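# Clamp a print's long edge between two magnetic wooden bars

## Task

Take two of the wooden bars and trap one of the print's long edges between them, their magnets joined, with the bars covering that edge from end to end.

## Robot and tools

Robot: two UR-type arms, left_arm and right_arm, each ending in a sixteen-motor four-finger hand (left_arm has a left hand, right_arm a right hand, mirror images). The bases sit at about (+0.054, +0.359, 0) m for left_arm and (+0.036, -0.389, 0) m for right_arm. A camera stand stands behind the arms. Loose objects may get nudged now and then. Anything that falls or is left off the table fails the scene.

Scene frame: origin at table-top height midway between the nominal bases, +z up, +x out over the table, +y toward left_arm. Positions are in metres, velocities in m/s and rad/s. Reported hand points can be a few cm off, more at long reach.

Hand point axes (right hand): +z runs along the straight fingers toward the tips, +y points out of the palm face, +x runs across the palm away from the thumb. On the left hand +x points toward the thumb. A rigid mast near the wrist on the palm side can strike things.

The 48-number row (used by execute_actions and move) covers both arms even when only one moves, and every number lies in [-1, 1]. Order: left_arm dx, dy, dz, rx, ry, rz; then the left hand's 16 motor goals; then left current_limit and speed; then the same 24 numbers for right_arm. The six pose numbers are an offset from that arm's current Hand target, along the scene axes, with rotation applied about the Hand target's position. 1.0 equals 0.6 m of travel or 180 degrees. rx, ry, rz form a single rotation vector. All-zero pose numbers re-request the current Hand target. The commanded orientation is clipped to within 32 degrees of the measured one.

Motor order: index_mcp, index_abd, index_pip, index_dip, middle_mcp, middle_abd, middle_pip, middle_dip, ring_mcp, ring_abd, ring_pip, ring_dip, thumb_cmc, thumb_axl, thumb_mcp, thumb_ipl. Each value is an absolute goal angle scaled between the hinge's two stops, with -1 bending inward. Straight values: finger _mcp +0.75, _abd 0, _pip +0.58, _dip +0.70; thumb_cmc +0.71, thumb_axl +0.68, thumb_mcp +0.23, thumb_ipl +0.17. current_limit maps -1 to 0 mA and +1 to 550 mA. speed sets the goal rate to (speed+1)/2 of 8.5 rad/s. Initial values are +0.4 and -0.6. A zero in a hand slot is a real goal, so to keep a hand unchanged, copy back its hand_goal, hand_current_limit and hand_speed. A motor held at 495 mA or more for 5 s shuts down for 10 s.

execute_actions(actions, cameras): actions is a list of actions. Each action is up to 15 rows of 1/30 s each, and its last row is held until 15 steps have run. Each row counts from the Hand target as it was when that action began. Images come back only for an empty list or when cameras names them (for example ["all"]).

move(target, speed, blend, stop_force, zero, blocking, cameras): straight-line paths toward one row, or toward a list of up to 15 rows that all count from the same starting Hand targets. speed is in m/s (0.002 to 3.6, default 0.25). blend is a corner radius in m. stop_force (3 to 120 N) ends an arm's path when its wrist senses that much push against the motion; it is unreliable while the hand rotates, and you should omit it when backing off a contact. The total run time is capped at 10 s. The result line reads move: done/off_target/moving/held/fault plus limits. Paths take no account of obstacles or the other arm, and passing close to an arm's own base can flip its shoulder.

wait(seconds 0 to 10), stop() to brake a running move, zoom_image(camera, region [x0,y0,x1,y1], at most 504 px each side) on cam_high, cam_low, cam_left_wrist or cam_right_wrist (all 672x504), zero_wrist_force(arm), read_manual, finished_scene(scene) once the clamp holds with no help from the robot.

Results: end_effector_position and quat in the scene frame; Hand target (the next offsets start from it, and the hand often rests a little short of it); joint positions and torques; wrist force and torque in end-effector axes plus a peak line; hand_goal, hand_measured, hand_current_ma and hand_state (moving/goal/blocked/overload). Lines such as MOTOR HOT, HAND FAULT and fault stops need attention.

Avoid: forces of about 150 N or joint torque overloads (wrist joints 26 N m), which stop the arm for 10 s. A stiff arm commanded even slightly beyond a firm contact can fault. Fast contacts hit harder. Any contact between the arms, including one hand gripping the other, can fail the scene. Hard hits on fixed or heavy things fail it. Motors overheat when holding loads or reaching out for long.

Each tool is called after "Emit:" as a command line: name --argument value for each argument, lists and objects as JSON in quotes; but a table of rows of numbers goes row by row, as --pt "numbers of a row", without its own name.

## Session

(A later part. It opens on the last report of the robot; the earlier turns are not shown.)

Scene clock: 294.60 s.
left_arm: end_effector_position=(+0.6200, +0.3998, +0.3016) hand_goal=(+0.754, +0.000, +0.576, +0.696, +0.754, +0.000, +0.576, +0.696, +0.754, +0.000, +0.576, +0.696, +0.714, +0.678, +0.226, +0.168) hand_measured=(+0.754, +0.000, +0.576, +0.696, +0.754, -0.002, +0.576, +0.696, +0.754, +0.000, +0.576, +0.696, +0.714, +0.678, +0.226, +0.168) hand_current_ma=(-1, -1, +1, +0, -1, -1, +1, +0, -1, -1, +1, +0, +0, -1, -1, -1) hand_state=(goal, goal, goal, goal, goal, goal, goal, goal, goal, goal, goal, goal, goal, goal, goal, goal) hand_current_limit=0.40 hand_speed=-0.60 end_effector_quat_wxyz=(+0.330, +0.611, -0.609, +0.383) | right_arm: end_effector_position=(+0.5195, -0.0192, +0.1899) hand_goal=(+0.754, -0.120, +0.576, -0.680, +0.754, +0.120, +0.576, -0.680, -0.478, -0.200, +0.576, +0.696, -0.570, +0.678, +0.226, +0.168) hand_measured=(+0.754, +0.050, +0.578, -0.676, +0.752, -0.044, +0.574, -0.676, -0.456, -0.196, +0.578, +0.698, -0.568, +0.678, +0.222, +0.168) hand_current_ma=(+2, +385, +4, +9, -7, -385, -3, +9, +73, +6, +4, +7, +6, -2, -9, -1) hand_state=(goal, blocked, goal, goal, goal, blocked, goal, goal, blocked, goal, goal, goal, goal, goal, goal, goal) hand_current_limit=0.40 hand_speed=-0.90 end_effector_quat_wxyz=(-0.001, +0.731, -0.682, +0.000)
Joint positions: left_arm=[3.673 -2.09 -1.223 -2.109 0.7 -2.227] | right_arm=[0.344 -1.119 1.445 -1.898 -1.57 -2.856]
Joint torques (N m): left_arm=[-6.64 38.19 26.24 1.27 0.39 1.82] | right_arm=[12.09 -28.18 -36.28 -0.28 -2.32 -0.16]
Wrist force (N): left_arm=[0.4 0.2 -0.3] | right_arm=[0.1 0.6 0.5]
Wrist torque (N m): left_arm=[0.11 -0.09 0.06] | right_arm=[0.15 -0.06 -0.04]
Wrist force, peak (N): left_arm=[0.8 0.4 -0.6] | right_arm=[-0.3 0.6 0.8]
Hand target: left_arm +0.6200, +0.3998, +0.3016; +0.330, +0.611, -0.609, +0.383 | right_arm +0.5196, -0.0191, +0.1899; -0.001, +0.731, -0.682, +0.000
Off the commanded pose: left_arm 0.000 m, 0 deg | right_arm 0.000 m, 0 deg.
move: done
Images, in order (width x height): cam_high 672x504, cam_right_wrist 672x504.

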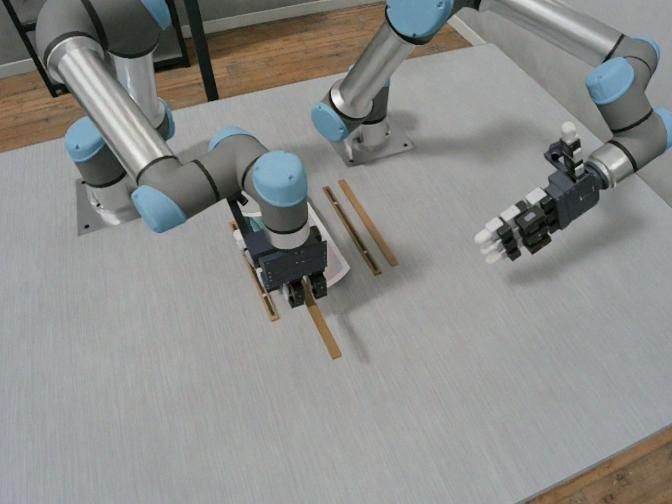

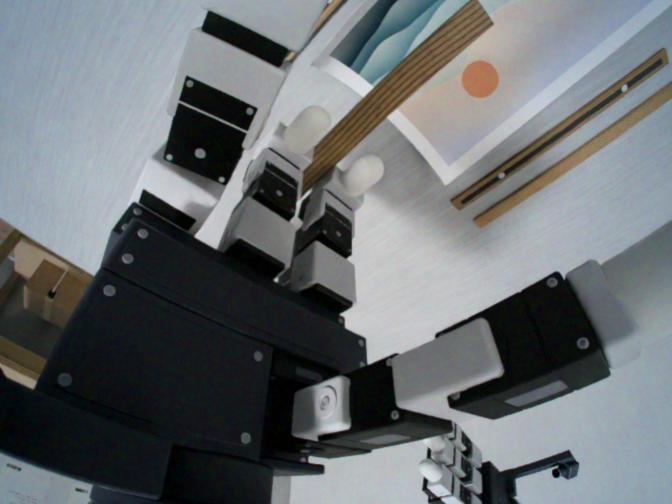

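Emit:
move --target '[0,0,0,0,0,0,0.754,0,0.576,0.696,0.754,0,0.576,0.696,0.754,0,0.576,0.696,0.714,0.678,0.226,0.168,0.4,-0.6,0,0,0,0,0,0,0.754,-0.12,0.576,-0.681,0.754,0.12,0.576,-0.681,0.754,0,0.576,0.696,-0.571,0.678,0.226,0.168,0.4,-0.75]' --cameras '["cam_high"]'

Emit:
zoom_image --camera "cam_high" --region '[220, 230, 340, 350]'

Scene clock: 296.93 s.
left_arm: end_effector_position=(+0.6200, +0.3998, +0.3016) hand_goal=(+0.754, +0.000, +0.576, +0.696, +0.754, +0.000, +0.576, +0.696, +0.754, +0.000, +0.576, +0.696, +0.714, +0.678, +0.226, +0.168) hand_measured=(+0.754, +0.000, +0.576, +0.696, +0.754, -0.002, +0.576, +0.696, +0.754, +0.000, +0.576, +0.696, +0.714, +0.678, +0.226, +0.168) hand_current_ma=(-1, -1, +1, +0, -1, -1, +1, +0, -1, -1, +1, +0, +0, -1, -1, -1) hand_state=(goal, goal, goal, goal, goal, goal, goal, goal, goal, goal, goal, goal, goal, goal, goal, goal) hand_current_limit=0.40 hand_speed=-0.60 end_effector_quat_wxyz=(+0.330, +0.611, -0.609, +0.383) | right_arm: end_effector_position=(+0.5196, -0.0191, +0.1899) hand_goal=(+0.754, -0.120, +0.576, -0.680, +0.754, +0.120, +0.576, -0.680, +0.754, +0.000, +0.576, +0.696, -0.570, +0.678, +0.226, +0.168) hand_measured=(+0.754, +0.050, +0.578, -0.676, +0.752, -0.044, +0.574, -0.676, +0.750, -0.004, +0.578, +0.698, -0.568, +0.678, +0.222, +0.168) hand_current_ma=(+2, +385, +4, +9, -7, -385, -3, +9, -12, -6, +4, +7, +6, -2, -9, -1) hand_state=(goal, blocked, goal, goal, goal, blocked, goal, goal, goal, goal, goal, goal, goal, goal, goal, goal) hand_current_limit=0.40 hand_speed=-0.75 end_effector_quat_wxyz=(-0.001, +0.731, -0.682, +0.000)
Joint positions: left_arm=[3.673 -2.09 -1.223 -2.109 0.7 -2.227] | right_arm=[0.344 -1.119 1.445 -1.897 -1.57 -2.856]
Joint torques (N m): left_arm=[-6.41 37.75 26.54 1.25 0.44 1.89] | right_arm=[12.31 -26.83 -34.48 -0.4 -2.81 2.47]
Wrist force (N): left_arm=[0.5 0.0 -0.2] | right_arm=[-0.2 0.7 0.5]
Wrist torque (N m): left_arm=[0.08 -0.11 0.08] | right_arm=[0.09 -0.02 -0.06]
Wrist force, peak (N): left_arm=[0.9 0.5 -0.2] | right_arm=[0.0 0.8 0.7]
Hand target: left_arm +0.6200, +0.3998, +0.3016; +0.330, +0.611, -0.609, +0.383 | right_arm +0.5196, -0.0191, +0.1899; -0.001, +0.731, -0.682, +0.000
Off the commanded pose: left_arm 0.000 m, 0 deg | right_arm 0.000 m, 0 deg.
move: done
Images, in order (width x height): cam_high 672x504.

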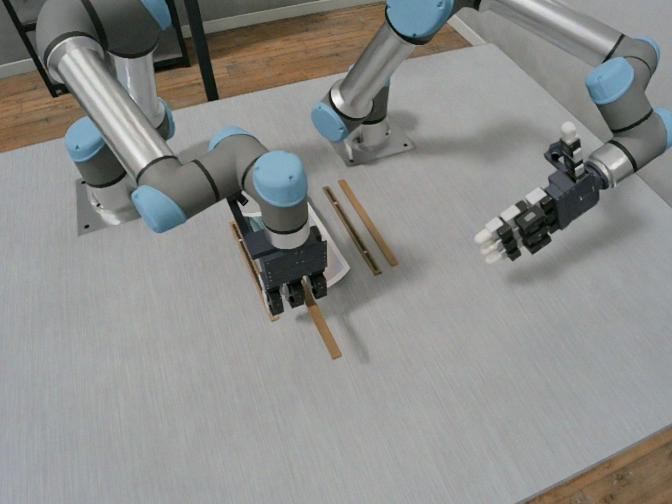

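Scaled by 4.200 from the camera's 672x504 image, which has a finer 960x720 frame.

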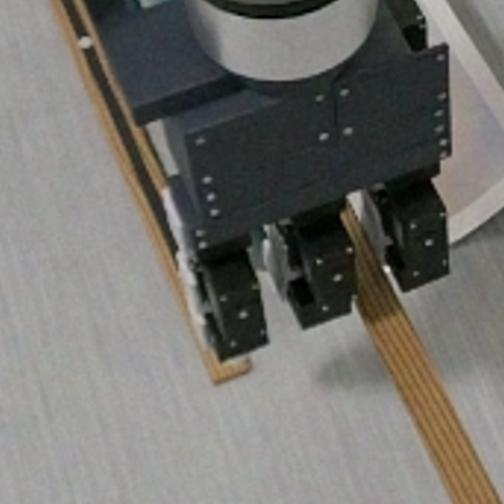

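Emit:
move --target '[0,0,0,0,0,0,0.754,0,0.576,0.696,0.754,0,0.576,0.696,0.754,0,0.576,0.696,0.714,0.678,0.226,0.168,0.4,-0.6,0,0,-0.1,0,0,0,0.754,-0.12,0.576,-0.681,0.754,0.12,0.576,-0.681,0.754,0,0.576,0.696,-0.571,0.678,0.226,0.168,0.4,-0.75]' --speed 0.05 --cameras '["cam_high","cam_low"]'

Emit:
zoom_image --camera "cam_high" --region '[220, 230, 340, 350]'

Emit:
zoom_image --camera "cam_low" --region '[290, 210, 430, 300]'

Scene clock: 299.30 s.
left_arm: end_effector_position=(+0.6200, +0.3998, +0.3016) hand_goal=(+0.754, +0.000, +0.576, +0.696, +0.754, +0.000, +0.576, +0.696, +0.754, +0.000, +0.576, +0.696, +0.714, +0.678, +0.226, +0.168) hand_measured=(+0.754, +0.000, +0.576, +0.696, +0.754, -0.002, +0.576, +0.696, +0.754, +0.000, +0.576, +0.696, +0.714, +0.678, +0.226, +0.168) hand_current_ma=(-1, -1, +1, +0, -1, -1, +1, +0, -1, -1, +1, +0, +0, -1, -1, -1) hand_state=(goal, goal, goal, goal, goal, goal, goal, goal, goal, goal, goal, goal, goal, goal, goal, goal) hand_current_limit=0.40 hand_speed=-0.60 end_effector_quat_wxyz=(+0.330, +0.611, -0.609, +0.383) | right_arm: end_effector_position=(+0.5196, -0.0191, +0.1300) hand_goal=(+0.754, -0.120, +0.576, -0.680, +0.754, +0.120, +0.576, -0.680, +0.754, +0.000, +0.576, +0.696, -0.570, +0.678, +0.226, +0.168) hand_measured=(+0.754, +0.050, +0.578, -0.676, +0.752, -0.044, +0.574, -0.676, +0.750, -0.004, +0.578, +0.698, -0.568, +0.678, +0.222, +0.168) hand_current_ma=(+2, +385, +4, +9, -7, -385, -3, +9, -12, -6, +4, +7, +6, -2, -9, -1) hand_state=(goal, blocked, goal, goal, goal, blocked, goal, goal, goal, goal, goal, goal, goal, goal, goal, goal) hand_current_limit=0.40 hand_speed=-0.75 end_effector_quat_wxyz=(-0.001, +0.731, -0.682, +0.000)
Joint positions: left_arm=[3.673 -2.09 -1.223 -2.109 0.7 -2.227] | right_arm=[0.344 -1.065 1.526 -2.034 -1.57 -2.856]
Joint torques (N m): left_arm=[-6.83 37.29 27.35 1.47 0.37 1.71] | right_arm=[11.18 -29.33 -9.45 -4.93 -1.66 0.37]
Wrist force (N): left_arm=[0.3 0.4 -0.3] | right_arm=[-0.1 0.4 0.5]
Wrist torque (N m): left_arm=[0.13 -0.08 0.05] | right_arm=[0.06 -0.02 -0.07]
Wrist force, peak (N): left_arm=[0.7 0.3 -0.5] | right_arm=[-0.2 0.8 0.7]
Hand target: left_arm +0.6200, +0.3998, +0.3016; +0.330, +0.611, -0.609, +0.383 | right_arm +0.5196, -0.0191, +0.1299; -0.001, +0.731, -0.682, +0.000
Off the commanded pose: left_arm 0.000 m, 0 deg | right_arm 0.000 m, 0 deg.
move: done
Images, in order (width x height): cam_high 672x504, cam_low 672x504.

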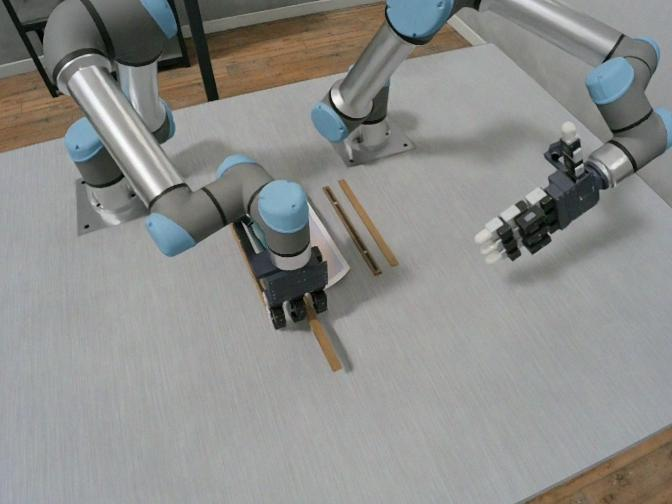

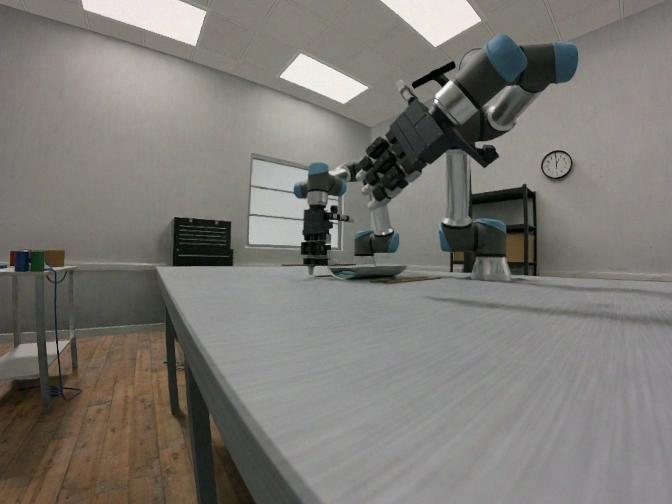

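Scaled by 4.200 from the camera's 672x504 image, which has a finer 960x720 frame.

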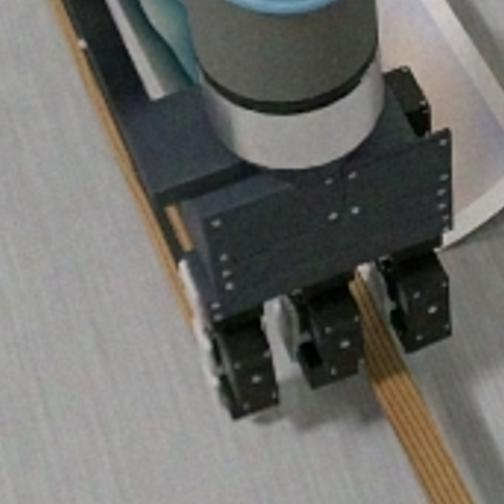

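Scaled by 3.600 from the camera's 672x504 image, which has a finer 960x720 frame.

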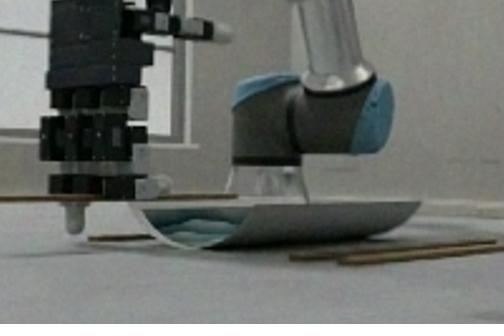

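Emit:
move --target '[0,0,0,0,0,0,0.754,0,0.576,0.696,0.754,0,0.576,0.696,0.754,0,0.576,0.696,0.714,0.678,0.226,0.168,0.4,-0.6,0,0,-0.0183,0,0,0,0.754,-0.12,0.576,-0.681,0.754,0.12,0.576,-0.681,0.754,0,0.576,0.696,-0.571,0.678,0.226,0.168,0.4,-0.75]' --speed 0.006 --stop_force 3

Scene clock: 302.37 s.
left_arm: end_effector_position=(+0.6200, +0.3998, +0.3016) hand_goal=(+0.754, +0.000, +0.576, +0.696, +0.754, +0.000, +0.576, +0.696, +0.754, +0.000, +0.576, +0.696, +0.714, +0.678, +0.226, +0.168) hand_measured=(+0.754, +0.000, +0.576, +0.696, +0.754, -0.002, +0.576, +0.696, +0.754, +0.000, +0.576, +0.696, +0.714, +0.678, +0.226, +0.168) hand_current_ma=(-1, -1, +1, +0, -1, -1, +1, +0, -1, -1, +1, +0, +0, -1, -1, -1) hand_state=(goal, goal, goal, goal, goal, goal, goal, goal, goal, goal, goal, goal, goal, goal, goal, goal) hand_current_limit=0.40 hand_speed=-0.60 end_effector_quat_wxyz=(+0.330, +0.611, -0.609, +0.383) | right_arm: end_effector_position=(+0.5196, -0.0191, +0.1226) hand_goal=(+0.754, -0.120, +0.576, -0.680, +0.754, +0.120, +0.576, -0.680, +0.754, +0.000, +0.576, +0.696, -0.570, +0.678, +0.226, +0.168) hand_measured=(+0.754, +0.050, +0.578, -0.676, +0.752, -0.044, +0.574, -0.676, +0.750, -0.004, +0.578, +0.698, -0.568, +0.678, +0.222, +0.168) hand_current_ma=(+2, +385, +4, +9, -7, -385, -3, +9, -10, -6, +3, +5, +6, -2, -9, -1) hand_state=(goal, blocked, goal, goal, goal, blocked, goal, goal, goal, goal, goal, goal, goal, goal, goal, goal) hand_current_limit=0.40 hand_speed=-0.75 end_effector_quat_wxyz=(-0.001, +0.731, -0.682, +0.000)
Joint positions: left_arm=[3.673 -2.09 -1.223 -2.109 0.7 -2.227] | right_arm=[0.344 -1.057 1.535 -2.05 -1.57 -2.856]
Joint torques (N m): left_arm=[-8.29 39.09 27.27 1.34 0.34 1.63] | right_arm=[11 -51.86 -32.43 -0.53 1.6 0.51]
Wrist force (N): left_arm=[0.7 0.1 -0.3] | right_arm=[0.0 0.7 -3.3]
Wrist torque (N m): left_arm=[0.10 -0.14 0.09] | right_arm=[0.39 0.22 -0.05]
Wrist force, peak (N): left_arm=[0.6 0.3 -0.7] | right_arm=[-0.3 0.2 -6.7]
Hand target: left_arm +0.6200, +0.3998, +0.3016; +0.330, +0.611, -0.609, +0.383 | right_arm +0.5196, -0.0191, +0.1226; -0.001, +0.731, -0.682, +0.000 (not the last commanded pose)
Off the commanded pose: left_arm 0.000 m, 0 deg | right_arm 0.004 m, 0 deg.
move: contact (right_arm)

Emit:
move --pt "0 0 0 0 0 0 0.754 0 0.576 0.696 0.754 0 0.576 0.696 0.754 0 0.576 0.696 0.714 0.678 0.226 0.168 0.4 -0.6 0 0 0.002 0 0 0 0.754 -0.12 0.576 -0.681 0.754 0.12 0.576 -0.681 0.754 0 0.576 0.696 -0.571 0.678 0.226 0.168 0.4 -0.75" --pt "0 0 0 0 0 0 0.754 0 0.576 0.696 0.754 0 0.576 0.696 0.754 0 0.576 0.696 0.714 0.678 0.226 0.168 0.4 -0.6 -0.03 -0.002 0.002 0 0 0 0.754 -0.12 0.576 -0.681 0.754 0.12 0.576 -0.681 0.754 0 0.576 0.696 -0.571 0.678 0.226 0.168 0.4 -0.75" --speed 0.02 --cameras '["cam_high"]'

Emit:
zoom_image --camera "cam_high" --region '[200, 200, 340, 305]'

Scene clock: 308.57 s.
left_arm: end_effector_position=(+0.6200, +0.3998, +0.3016) hand_goal=(+0.754, +0.000, +0.576, +0.696, +0.754, +0.000, +0.576, +0.696, +0.754, +0.000, +0.576, +0.696, +0.714, +0.678, +0.226, +0.168) hand_measured=(+0.754, +0.000, +0.576, +0.696, +0.754, -0.002, +0.576, +0.696, +0.754, +0.000, +0.576, +0.696, +0.714, +0.678, +0.226, +0.168) hand_current_ma=(-1, -1, +1, +0, -1, -1, +1, +0, -1, -1, +1, +0, +0, -1, -1, -1) hand_state=(goal, goal, goal, goal, goal, goal, goal, goal, goal, goal, goal, goal, goal, goal, goal, goal) hand_current_limit=0.40 hand_speed=-0.60 end_effector_quat_wxyz=(+0.330, +0.611, -0.609, +0.383) | right_arm: end_effector_position=(+0.5016, -0.0203, +0.1238) hand_goal=(+0.754, -0.120, +0.576, -0.680, +0.754, +0.120, +0.576, -0.680, +0.754, +0.000, +0.576, +0.696, -0.570, +0.678, +0.226, +0.168) hand_measured=(+0.754, +0.050, +0.578, -0.676, +0.752, -0.044, +0.574, -0.676, +0.752, -0.004, +0.578, +0.698, -0.568, +0.678, +0.222, +0.168) hand_current_ma=(+2, +385, +4, +9, -7, -385, -3, +9, -4, -6, +2, +4, +6, -2, -9, -1) hand_state=(goal, blocked, goal, goal, goal, blocked, goal, goal, goal, goal, goal, goal, goal, goal, goal, goal) hand_current_limit=0.40 hand_speed=-0.75 end_effector_quat_wxyz=(-0.001, +0.731, -0.682, +0.000)
Joint positions: left_arm=[3.673 -2.09 -1.223 -2.109 0.7 -2.227] | right_arm=[0.352 -1.092 1.587 -2.067 -1.57 -2.848]
Joint torques (N m): left_arm=[-8.32 36.93 27.11 0.95 0.4 1.5] | right_arm=[11.75 -53.9 -8.74 -4.72 0.55 2.56]
Wrist force (N): left_arm=[0.6 0.2 -0.3] | right_arm=[-0.1 0.5 0.5]
Wrist torque (N m): left_arm=[0.12 -0.12 0.08] | right_arm=[0.10 -0.02 -0.08]
Wrist force, peak (N): left_arm=[0.6 0.5 -0.3] | right_arm=[-0.1 0.4 -3.5]
Hand target: left_arm +0.6200, +0.3998, +0.3016; +0.330, +0.611, -0.609, +0.383 | right_arm +0.5016, -0.0203, +0.1238; -0.001, +0.731, -0.682, +0.000
Off the commanded pose: left_arm 0.000 m, 0 deg | right_arm 0.000 m, 0 deg.
move: done
Images, in order (width x height): cam_high 672x504.

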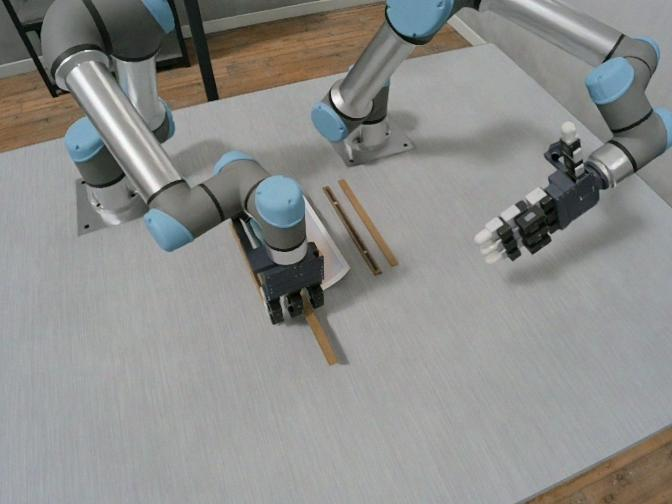

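Scaled by 3.600 from the camera's 672x504 image, which has a finer 960x720 frame.

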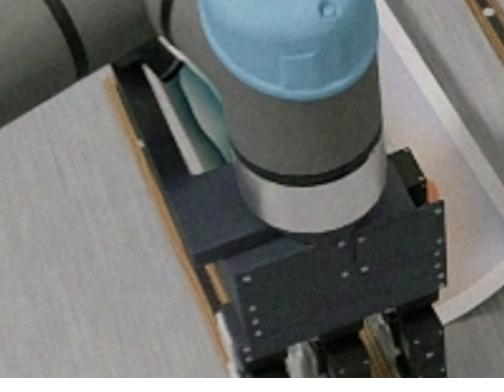

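Emit:
zoom_image --camera "cam_high" --region '[215, 200, 265, 240]'

Emit:
move --target '[0,0,0,0,0,0,0.754,0,0.576,0.696,0.754,0,0.576,0.696,0.754,0,0.576,0.696,0.714,0.678,0.226,0.168,0.4,-0.6,-0.0092,-0.0007,0,0,0,0,0.754,-0.12,0.576,-0.681,0.754,0.12,0.576,-0.681,0.754,0,0.576,0.696,-0.571,0.678,0.226,0.168,0.4,-0.75]' --speed 0.02 --cameras '["cam_high", "cam_low", "cam_right_wrist"]'

Emit:
zoom_image --camera "cam_high" --region '[215, 200, 265, 240]'

Scaled by 10.080 from the camera's 672x504 image, which has a finer 960x720 frame.

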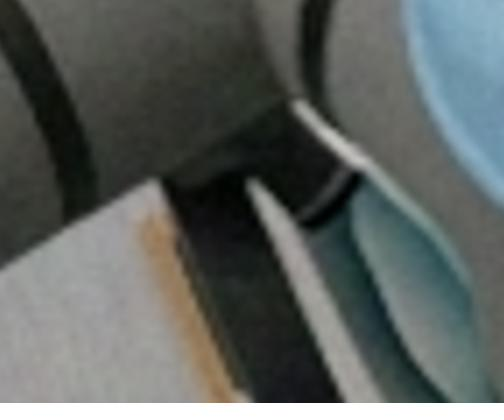

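Scene clock: 310.37 s.
left_arm: end_effector_position=(+0.6200, +0.3998, +0.3016) hand_goal=(+0.754, +0.000, +0.576, +0.696, +0.754, +0.000, +0.576, +0.696, +0.754, +0.000, +0.576, +0.696, +0.714, +0.678, +0.226, +0.168) hand_measured=(+0.754, +0.000, +0.576, +0.696, +0.754, -0.002, +0.576, +0.696, +0.754, +0.000, +0.576, +0.696, +0.714, +0.678, +0.226, +0.168) hand_current_ma=(-1, -1, +1, +0, -1, -1, +1, +0, -1, -1, +1, +0, +0, -1, -1, -1) hand_state=(goal, goal, goal, goal, goal, goal, goal, goal, goal, goal, goal, goal, goal, goal, goal, goal) hand_current_limit=0.40 hand_speed=-0.60 end_effector_quat_wxyz=(+0.330, +0.611, -0.609, +0.383) | right_arm: end_effector_position=(+0.4961, -0.0207, +0.1238) hand_goal=(+0.754, -0.120, +0.576, -0.680, +0.754, +0.120, +0.576, -0.680, +0.754, +0.000, +0.576, +0.696, -0.570, +0.678, +0.226, +0.168) hand_measured=(+0.754, +0.050, +0.578, -0.676, +0.752, -0.044, +0.574, -0.676, +0.752, -0.004, +0.578, +0.698, -0.568, +0.678, +0.222, +0.168) hand_current_ma=(+2, +385, +4, +9, -7, -385, -3, +9, -3, -6, +2, +4, +6, -2, -9, -1) hand_state=(goal, blocked, goal, goal, goal, blocked, goal, goal, goal, goal, goal, goal, goal, goal, goal, goal) hand_current_limit=0.40 hand_speed=-0.75 end_effector_quat_wxyz=(-0.001, +0.731, -0.682, +0.000)
Joint positions: left_arm=[3.673 -2.09 -1.223 -2.109 0.7 -2.227] | right_arm=[0.355 -1.102 1.603 -2.073 -1.57 -2.845]
Joint torques (N m): left_arm=[-6.91 37.49 26.06 1.21 0.42 1.83] | right_arm=[12.64 -52.04 -8.3 -4.36 -1.08 2.5]
Wrist force (N): left_arm=[0.4 0.4 -0.2] | right_arm=[0.0 0.4 0.6]
Wrist torque (N m): left_arm=[0.12 -0.09 0.05] | right_arm=[0.08 -0.03 -0.08]
Wrist force, peak (N): left_arm=[0.7 0.1 -0.5] | right_arm=[-0.1 0.7 0.6]
Hand target: left_arm +0.6200, +0.3998, +0.3016; +0.330, +0.611, -0.609, +0.383 | right_arm +0.4960, -0.0207, +0.1238; -0.001, +0.731, -0.682, +0.000
Off the commanded pose: left_arm 0.000 m, 0 deg | right_arm 0.000 m, 0 deg.
move: done
Images, in order (width x height): cam_high 672x504, cam_low 672x504, cam_right_wrist 672x504.

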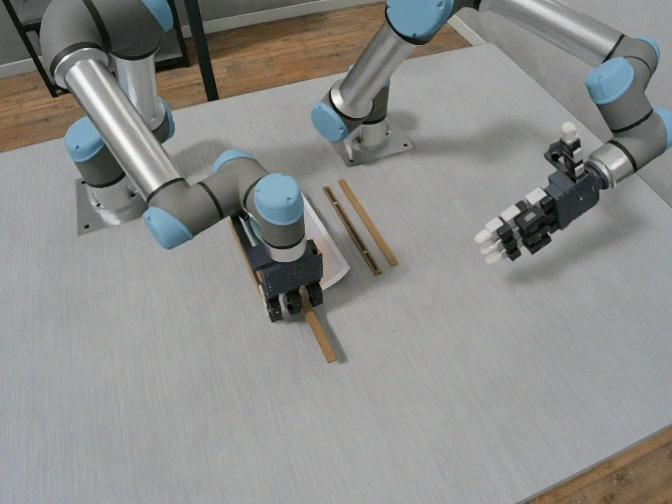

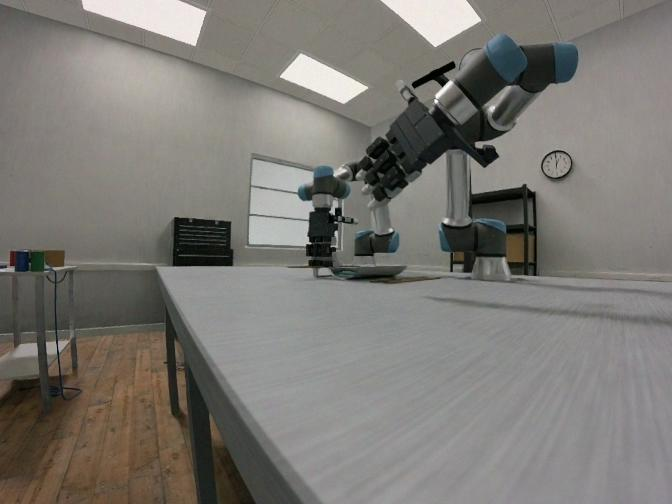

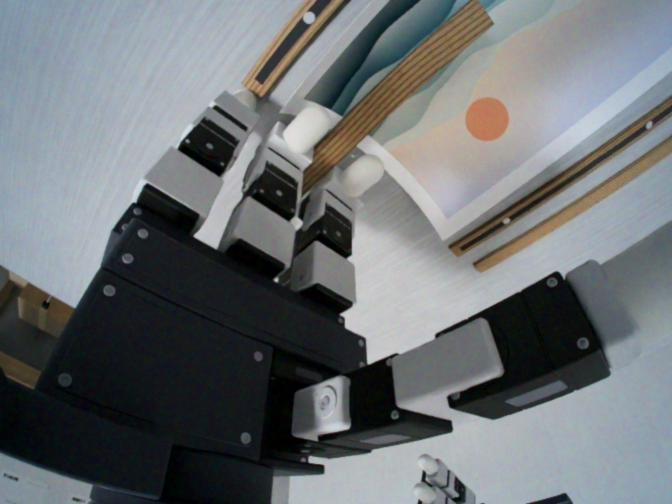

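Scaled by 10.080 from the camera's 672x504 image, which has a finer 960x720 frame.

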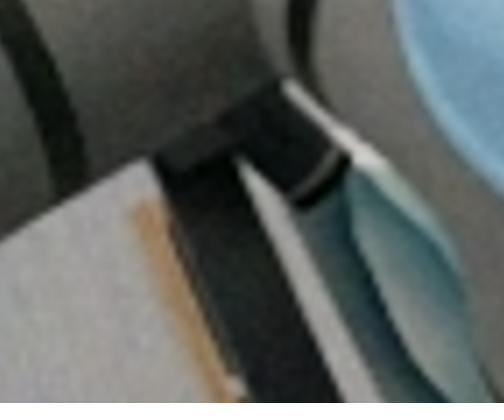

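Emit:
move --pt "0 0 0 0 0 0 0.754 0 0.576 0.696 0.754 0 0.576 0.696 0.754 0 0.576 0.696 0.714 0.678 0.226 0.168 0.4 -0.6 0.02 0.0013 0 0 0 0 0.754 -0.12 0.576 -0.681 0.754 0.12 0.576 -0.681 0.754 0 0.576 0.696 -0.571 0.678 0.226 0.168 0.4 -0.75" --pt "0 0 0 0 0 0 0.754 0 0.576 0.696 0.754 0 0.576 0.696 0.754 0 0.576 0.696 0.714 0.678 0.226 0.168 0.4 -0.6 0.02 0.0013 0.11 0 0 0 0.754 -0.12 0.576 -0.681 0.754 0.12 0.576 -0.681 -0.479 -0.2 0.576 0.696 -0.571 0.678 0.226 0.168 0.4 -0.75" --speed 0.08 --cameras '["cam_high", "cam_right_wrist"]'

Emit:
zoom_image --camera "cam_high" --region '[210, 180, 350, 285]'

Scene clock: 321.20 s.
left_arm: end_effector_position=(+0.6200, +0.3998, +0.3016) hand_goal=(+0.754, +0.000, +0.576, +0.696, +0.754, +0.000, +0.576, +0.696, +0.754, +0.000, +0.576, +0.696, +0.714, +0.678, +0.226, +0.168) hand_measured=(+0.754, +0.000, +0.576, +0.696, +0.754, -0.002, +0.576, +0.696, +0.754, +0.000, +0.576, +0.696, +0.714, +0.678, +0.226, +0.168) hand_current_ma=(-1, -1, +1, +0, -1, -1, +1, +0, -1, -1, +1, +0, +0, -1, -1, -1) hand_state=(goal, goal, goal, goal, goal, goal, goal, goal, goal, goal, goal, goal, goal, goal, goal, goal) hand_current_limit=0.40 hand_speed=-0.60 end_effector_quat_wxyz=(+0.330, +0.611, -0.609, +0.383) | right_arm: end_effector_position=(+0.5080, -0.0200, +0.1898) hand_goal=(+0.754, -0.120, +0.576, -0.680, +0.754, +0.120, +0.576, -0.680, -0.478, -0.200, +0.576, +0.696, -0.570, +0.678, +0.226, +0.168) hand_measured=(+0.754, +0.050, +0.578, -0.676, +0.752, -0.044, +0.574, -0.676, -0.456, -0.196, +0.578, +0.698, -0.568, +0.678, +0.222, +0.168) hand_current_ma=(+2, +385, +4, +9, -7, -385, -3, +9, +76, +7, +2, +4, +6, -2, -9, -1) hand_state=(goal, blocked, goal, goal, goal, blocked, goal, goal, blocked, goal, goal, goal, goal, goal, goal, goal) hand_current_limit=0.40 hand_speed=-0.75 end_effector_quat_wxyz=(-0.001, +0.731, -0.682, +0.000)
Joint positions: left_arm=[3.673 -2.09 -1.223 -2.109 0.7 -2.227] | right_arm=[0.349 -1.142 1.479 -1.909 -1.57 -2.851]
Joint torques (N m): left_arm=[-8.03 37.62 25.95 1.61 0.45 1.78] | right_arm=[-11.71 -51.67 -34.41 -0.4 -2.57 -2.24]
Wrist force (N): left_arm=[0.5 0.3 -0.1] | right_arm=[-0.2 0.3 0.6]
Wrist torque (N m): left_arm=[0.11 -0.10 0.06] | right_arm=[0.11 -0.03 0.04]
Wrist force, peak (N): left_arm=[0.7 0.6 -0.4] | right_arm=[-0.1 0.5 1.5]
Hand target: left_arm +0.6200, +0.3998, +0.3016; +0.330, +0.611, -0.609, +0.383 | right_arm +0.5080, -0.0200, +0.1898; -0.001, +0.731, -0.682, +0.000
Off the commanded pose: left_arm 0.000 m, 0 deg | right_arm 0.000 m, 0 deg.
move: done
Images, in order (width x height): cam_high 672x504, cam_right_wrist 672x504.

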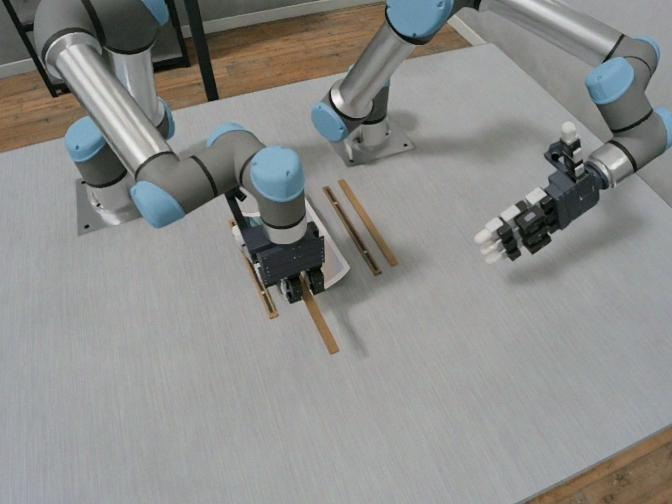

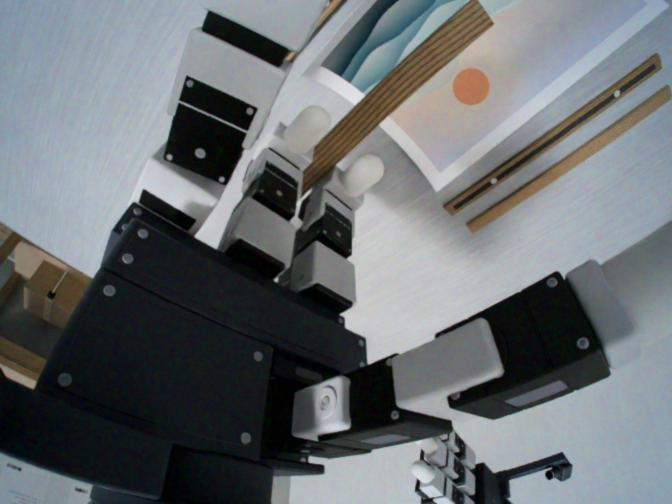

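Scaled by 3.600 from the camera's 672x504 image, which has a finer 960x720 frame.

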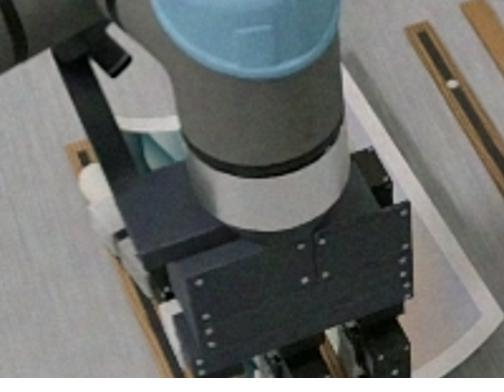

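Emit:
zoom_image --camera "cam_high" --region '[230, 220, 300, 330]'

Scaled by 4.582 from the camera's 672x504 image, which has a finer 960x720 frame.

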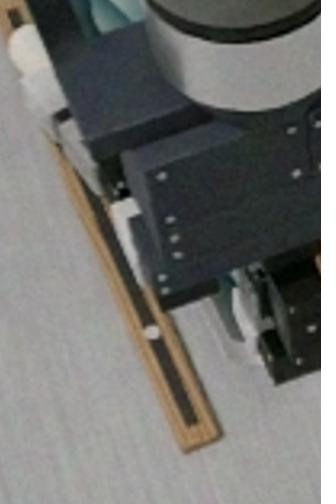

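Emit:
move --target '[0,0,0,0,0,0,0.754,0,0.576,0.696,0.754,0,0.576,0.696,0.754,0,0.576,0.696,0.714,0.678,0.226,0.168,0.4,-0.6,-0.3005,-0.1087,-0.0497,0,0,0.0037,0.754,-0.12,0.576,-0.681,0.754,0.12,0.576,-0.681,-0.479,-0.2,0.576,0.696,-0.571,0.678,0.226,0.168,0.4,-0.75]' --speed 0.12 --cameras '["cam_high", "cam_right_wrist"]'

Emit:
zoom_image --camera "cam_right_wrist" --region '[240, 0, 540, 225]'

Emit:
zoom_image --camera "cam_high" --region '[200, 195, 340, 335]'

Scene clock: 324.93 s.
left_arm: end_effector_position=(+0.6200, +0.3998, +0.3016) hand_goal=(+0.754, +0.000, +0.576, +0.696, +0.754, +0.000, +0.576, +0.696, +0.754, +0.000, +0.576, +0.696, +0.714, +0.678, +0.226, +0.168) hand_measured=(+0.754, +0.000, +0.576, +0.696, +0.754, -0.002, +0.576, +0.696, +0.754, +0.000, +0.576, +0.696, +0.714, +0.678, +0.226, +0.168) hand_current_ma=(-1, -1, +1, +0, -1, -1, +1, +0, -1, -1, +1, +0, +0, -1, -1, -1) hand_state=(goal, goal, goal, goal, goal, goal, goal, goal, goal, goal, goal, goal, goal, goal, goal, goal) hand_current_limit=0.40 hand_speed=-0.60 end_effector_quat_wxyz=(+0.330, +0.611, -0.609, +0.383) | right_arm: end_effector_position=(+0.3278, -0.0851, +0.1600) hand_goal=(+0.754, -0.120, +0.576, -0.680, +0.754, +0.120, +0.576, -0.680, -0.478, -0.200, +0.576, +0.696, -0.570, +0.678, +0.226, +0.168) hand_measured=(+0.754, +0.050, +0.578, -0.676, +0.752, -0.044, +0.574, -0.676, -0.456, -0.196, +0.578, +0.698, -0.568, +0.678, +0.222, +0.168) hand_current_ma=(+2, +385, +4, +9, -7, -385, -3, +9, +76, +7, +2, +4, +6, -2, -9, -1) hand_state=(goal, blocked, goal, goal, goal, blocked, goal, goal, blocked, goal, goal, goal, goal, goal, goal, goal) hand_current_limit=0.40 hand_speed=-0.75 end_effector_quat_wxyz=(-0.001, +0.735, -0.678, +0.000)
Joint positions: left_arm=[3.673 -2.09 -1.223 -2.109 0.7 -2.227] | right_arm=[0.357 -1.529 2.057 -2.1 -1.57 -2.855]
Joint torques (N m): left_arm=[-7.09 39.86 26.78 1.67 0.26 1.81] | right_arm=[-10.68 -33.78 -8.02 -4.62 2.58 -2.33]
Wrist force (N): left_arm=[0.6 0.2 -0.4] | right_arm=[0.0 0.5 0.7]
Wrist torque (N m): left_arm=[0.12 -0.13 0.08] | right_arm=[0.15 -0.05 0.06]
Wrist force, peak (N): left_arm=[0.7 0.5 -0.2] | right_arm=[0.1 1.0 0.9]
Hand target: left_arm +0.6200, +0.3998, +0.3016; +0.330, +0.611, -0.609, +0.383 | right_arm +0.3277, -0.0852, +0.1600; -0.001, +0.735, -0.678, +0.000
Off the commanded pose: left_arm 0.000 m, 0 deg | right_arm 0.000 m, 0 deg.
move: done
Images, in order (width x height): cam_high 672x504, cam_right_wrist 672x504.

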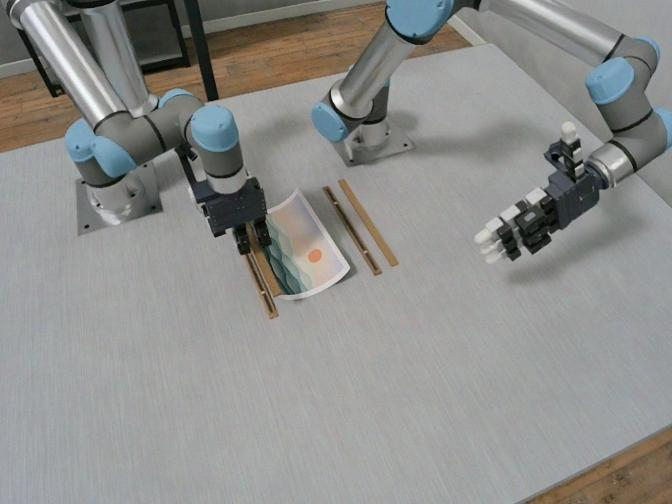

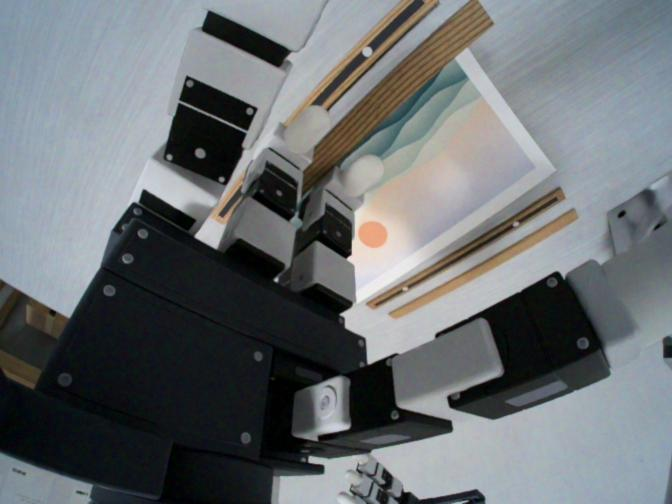

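Scaled by 1.680 from the camera's 672x504 image, which has a finer 960x720 frame.

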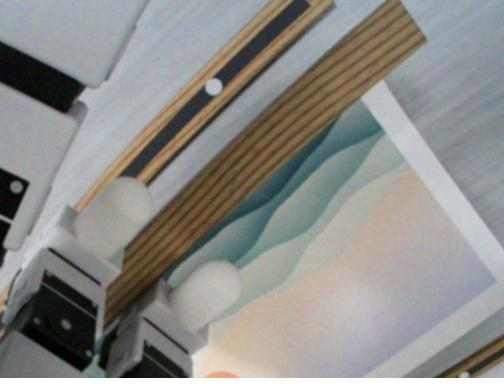

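Scaled by 3.600 from the camera's 672x504 image, which has a finer 960x720 frame.

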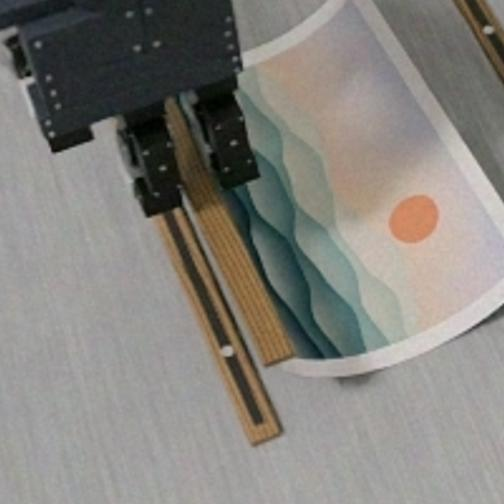

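Emit:
move --pt "0 0 0 0 0 0 0.754 0 0.576 0.696 0.754 0 0.576 0.696 0.754 0 0.576 0.696 0.714 0.678 0.226 0.168 0.4 -0.6 0 0 -0.0475 0 0 0 0.754 -0.12 0.576 -0.681 0.754 0.12 0.576 -0.681 -0.479 -0.2 0.576 0.696 -0.571 0.678 0.226 0.168 0.4 -0.75" --pt "0 0 0 0 0 0 0.754 0 0.576 0.696 0.754 0 0.576 0.696 0.754 0 0.576 0.696 0.714 0.678 0.226 0.168 0.4 -0.6 0.00033 -0.00466 -0.0558 0 0 0 0.754 -0.12 0.576 -0.681 0.754 0.12 0.576 -0.681 -0.479 -0.2 0.576 0.696 -0.571 0.678 0.226 0.168 0.4 -0.75" --pt "0 0 0 0 0 0 0.754 0 0.576 0.696 0.754 0 0.576 0.696 0.754 0 0.576 0.696 0.714 0.678 0.226 0.168 0.4 -0.6 0.00061 -0.00865 -0.0642 0 0 0 0.754 -0.12 0.576 -0.681 0.754 0.12 0.576 -0.681 -0.479 -0.2 0.576 0.696 -0.571 0.678 0.226 0.168 0.4 -0.75" --pt "0 0 0 0 0 0 0.754 0 0.576 0.696 0.754 0 0.576 0.696 0.754 0 0.576 0.696 0.714 0.678 0.226 0.168 0.4 -0.6 0.00086 -0.01231 -0.0725 0 0 0 0.754 -0.12 0.576 -0.681 0.754 0.12 0.576 -0.681 -0.479 -0.2 0.576 0.696 -0.571 0.678 0.226 0.168 0.4 -0.75" --pt "0 0 0 0 0 0 0.754 0 0.576 0.696 0.754 0 0.576 0.696 0.754 0 0.576 0.696 0.714 0.678 0.226 0.168 0.4 -0.6 0.00109 -0.01547 -0.0808 0 0 0 0.754 -0.12 0.576 -0.681 0.754 0.12 0.576 -0.681 -0.479 -0.2 0.576 0.696 -0.571 0.678 0.226 0.168 0.4 -0.75" --pt "0 0 0 0 0 0 0.754 0 0.576 0.696 0.754 0 0.576 0.696 0.754 0 0.576 0.696 0.714 0.678 0.226 0.168 0.4 -0.6 0.00138 -0.01963 -0.0925 0 0 0 0.754 -0.12 0.576 -0.681 0.754 0.12 0.576 -0.681 -0.479 -0.2 0.576 0.696 -0.571 0.678 0.226 0.168 0.4 -0.75" --speed 0.03 --blend 0.002 --cameras '["cam_high", "cam_right_wrist", "cam_low"]'

Emit:
zoom_image --camera "cam_right_wrist" --region '[240, 0, 540, 225]'

Emit:
zoom_image --camera "cam_high" --region '[220, 230, 310, 330]'

Emit:
zoom_image --camera "cam_low" --region '[260, 215, 400, 300]'

Scene clock: 330.97 s.
left_arm: end_effector_position=(+0.6200, +0.3998, +0.3016) hand_goal=(+0.754, +0.000, +0.576, +0.696, +0.754, +0.000, +0.576, +0.696, +0.754, +0.000, +0.576, +0.696, +0.714, +0.678, +0.226, +0.168) hand_measured=(+0.754, +0.000, +0.576, +0.696, +0.754, -0.002, +0.576, +0.696, +0.754, +0.000, +0.576, +0.696, +0.714, +0.678, +0.226, +0.168) hand_current_ma=(-1, -1, +1, +0, -1, -1, +1, +0, -1, -1, +1, +0, +0, -1, -1, -1) hand_state=(goal, goal, goal, goal, goal, goal, goal, goal, goal, goal, goal, goal, goal, goal, goal, goal) hand_current_limit=0.40 hand_speed=-0.60 end_effector_quat_wxyz=(+0.330, +0.611, -0.609, +0.383) | right_arm: end_effector_position=(+0.3286, -0.0969, +0.1046) hand_goal=(+0.754, -0.120, +0.576, -0.680, +0.754, +0.120, +0.576, -0.680, -0.478, -0.200, +0.576, +0.696, -0.570, +0.678, +0.226, +0.168) hand_measured=(+0.754, +0.050, +0.578, -0.676, +0.752, -0.044, +0.574, -0.676, -0.456, -0.196, +0.578, +0.698, -0.568, +0.678, +0.222, +0.168) hand_current_ma=(+2, +385, +4, +9, -7, -385, -3, +9, +75, +7, +2, +4, +6, -2, -9, -1) hand_state=(goal, blocked, goal, goal, goal, blocked, goal, goal, blocked, goal, goal, goal, goal, goal, goal, goal) hand_current_limit=0.40 hand_speed=-0.75 end_effector_quat_wxyz=(-0.001, +0.735, -0.678, +0.000)
Joint positions: left_arm=[3.673 -2.09 -1.223 -2.109 0.7 -2.227] | right_arm=[0.331 -1.457 2.15 -2.265 -1.57 -2.88]
Joint torques (N m): left_arm=[-5.82 38.68 26.64 1.35 0.29 1.64] | right_arm=[-11.46 -10.04 -8.52 -4.78 -0.04 -2.19]
Wrist force (N): left_arm=[0.3 0.3 -0.3] | right_arm=[-0.1 0.6 0.8]
Wrist torque (N m): left_arm=[0.13 -0.09 0.05] | right_arm=[0.13 -0.03 0.07]
Wrist force, peak (N): left_arm=[0.8 0.2 -0.5] | right_arm=[-0.1 0.4 1.0]
Hand target: left_arm +0.6200, +0.3998, +0.3016; +0.330, +0.611, -0.609, +0.383 | right_arm +0.3286, -0.0970, +0.1045; -0.001, +0.735, -0.678, +0.000
Off the commanded pose: left_arm 0.000 m, 0 deg | right_arm 0.000 m, 0 deg.
move: done
Images, in order (width x height): cam_high 672x504, cam_low 672x504, cam_right_wrist 672x504.

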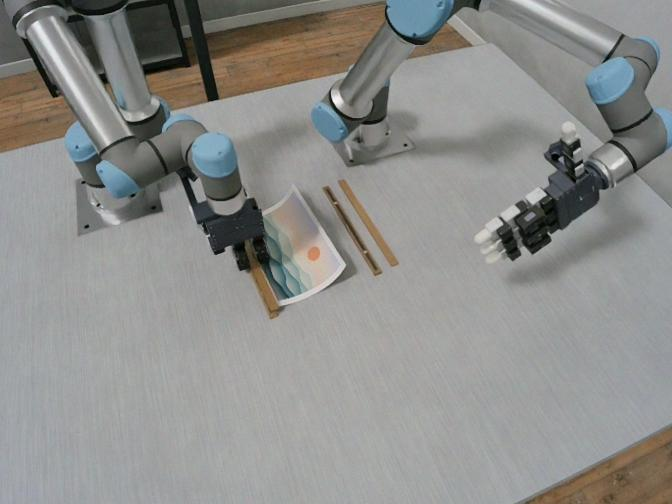

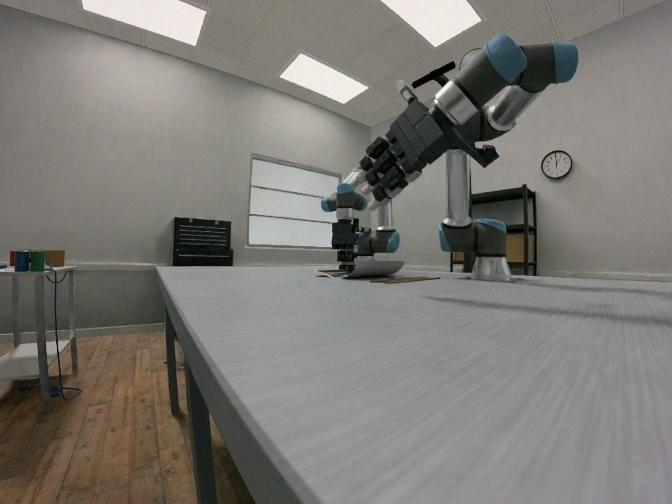

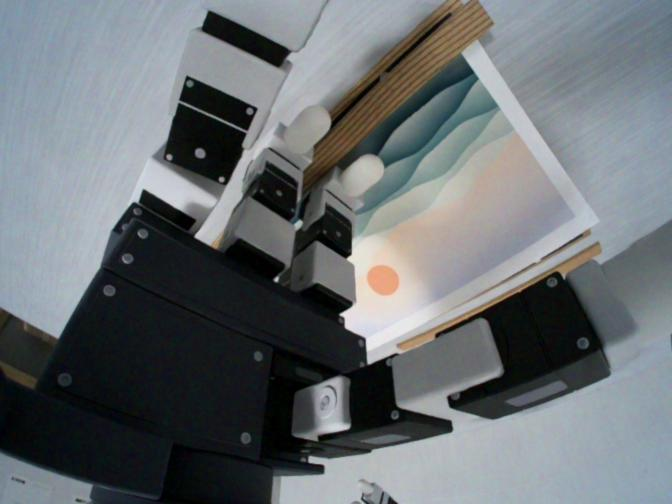

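Scaled by 1.680 from the camera's 672x504 image, which has a finer 960x720 frame.

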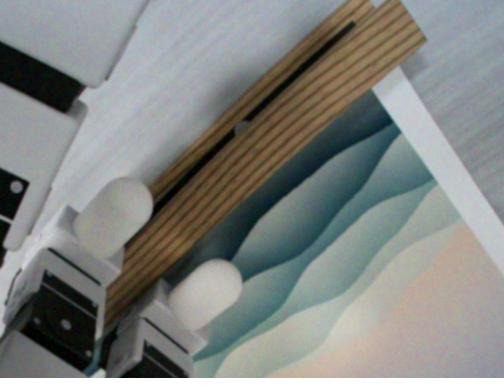

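Scaled by 5.040 from the camera's 672x504 image, which has a finer 960x720 frame.

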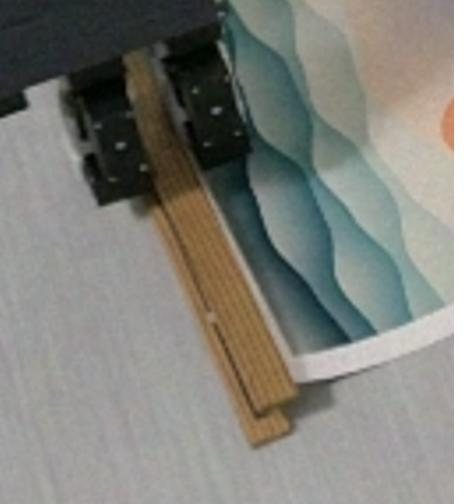

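Scaled by 3.600 from the camera's 672x504 image, which has a finer 960x720 frame.

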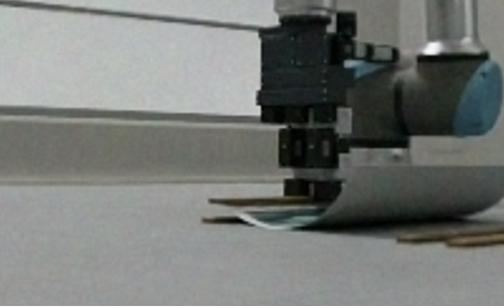

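Emit:
zoom_image --camera "cam_low" --region '[305, 258, 365, 288]'

Emit:
zoom_image --camera "cam_high" --region '[255, 285, 300, 325]'

Emit:
zoom_image --camera "cam_right_wrist" --region '[400, 0, 520, 80]'

Scaled by 8.400 from the camera's 672x504 image, which has a finer 960x720 frame.

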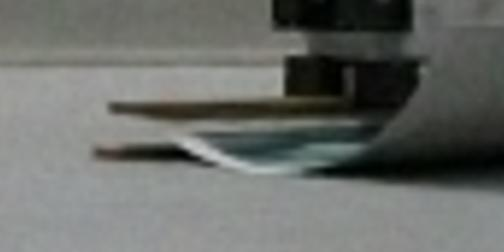

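Scaled by 11.200 from the camera's 672x504 image, which has a finer 960x720 frame.

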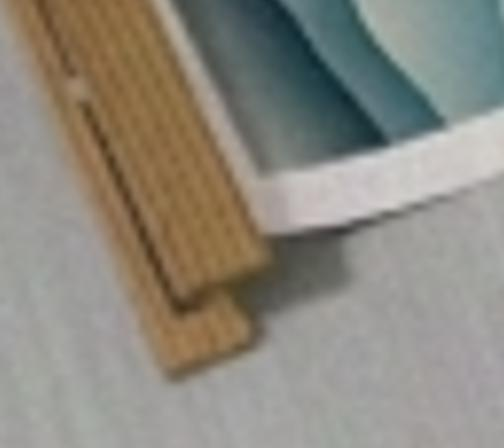

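Scaled by 4.200 from the camera's 672x504 image, which has a finer 960x720 frame.

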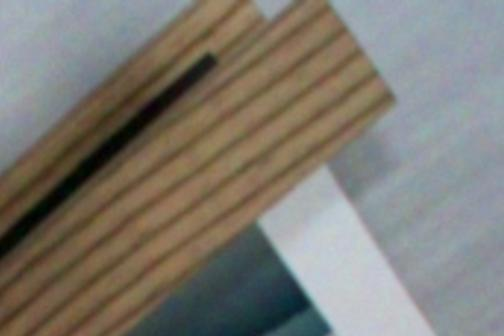

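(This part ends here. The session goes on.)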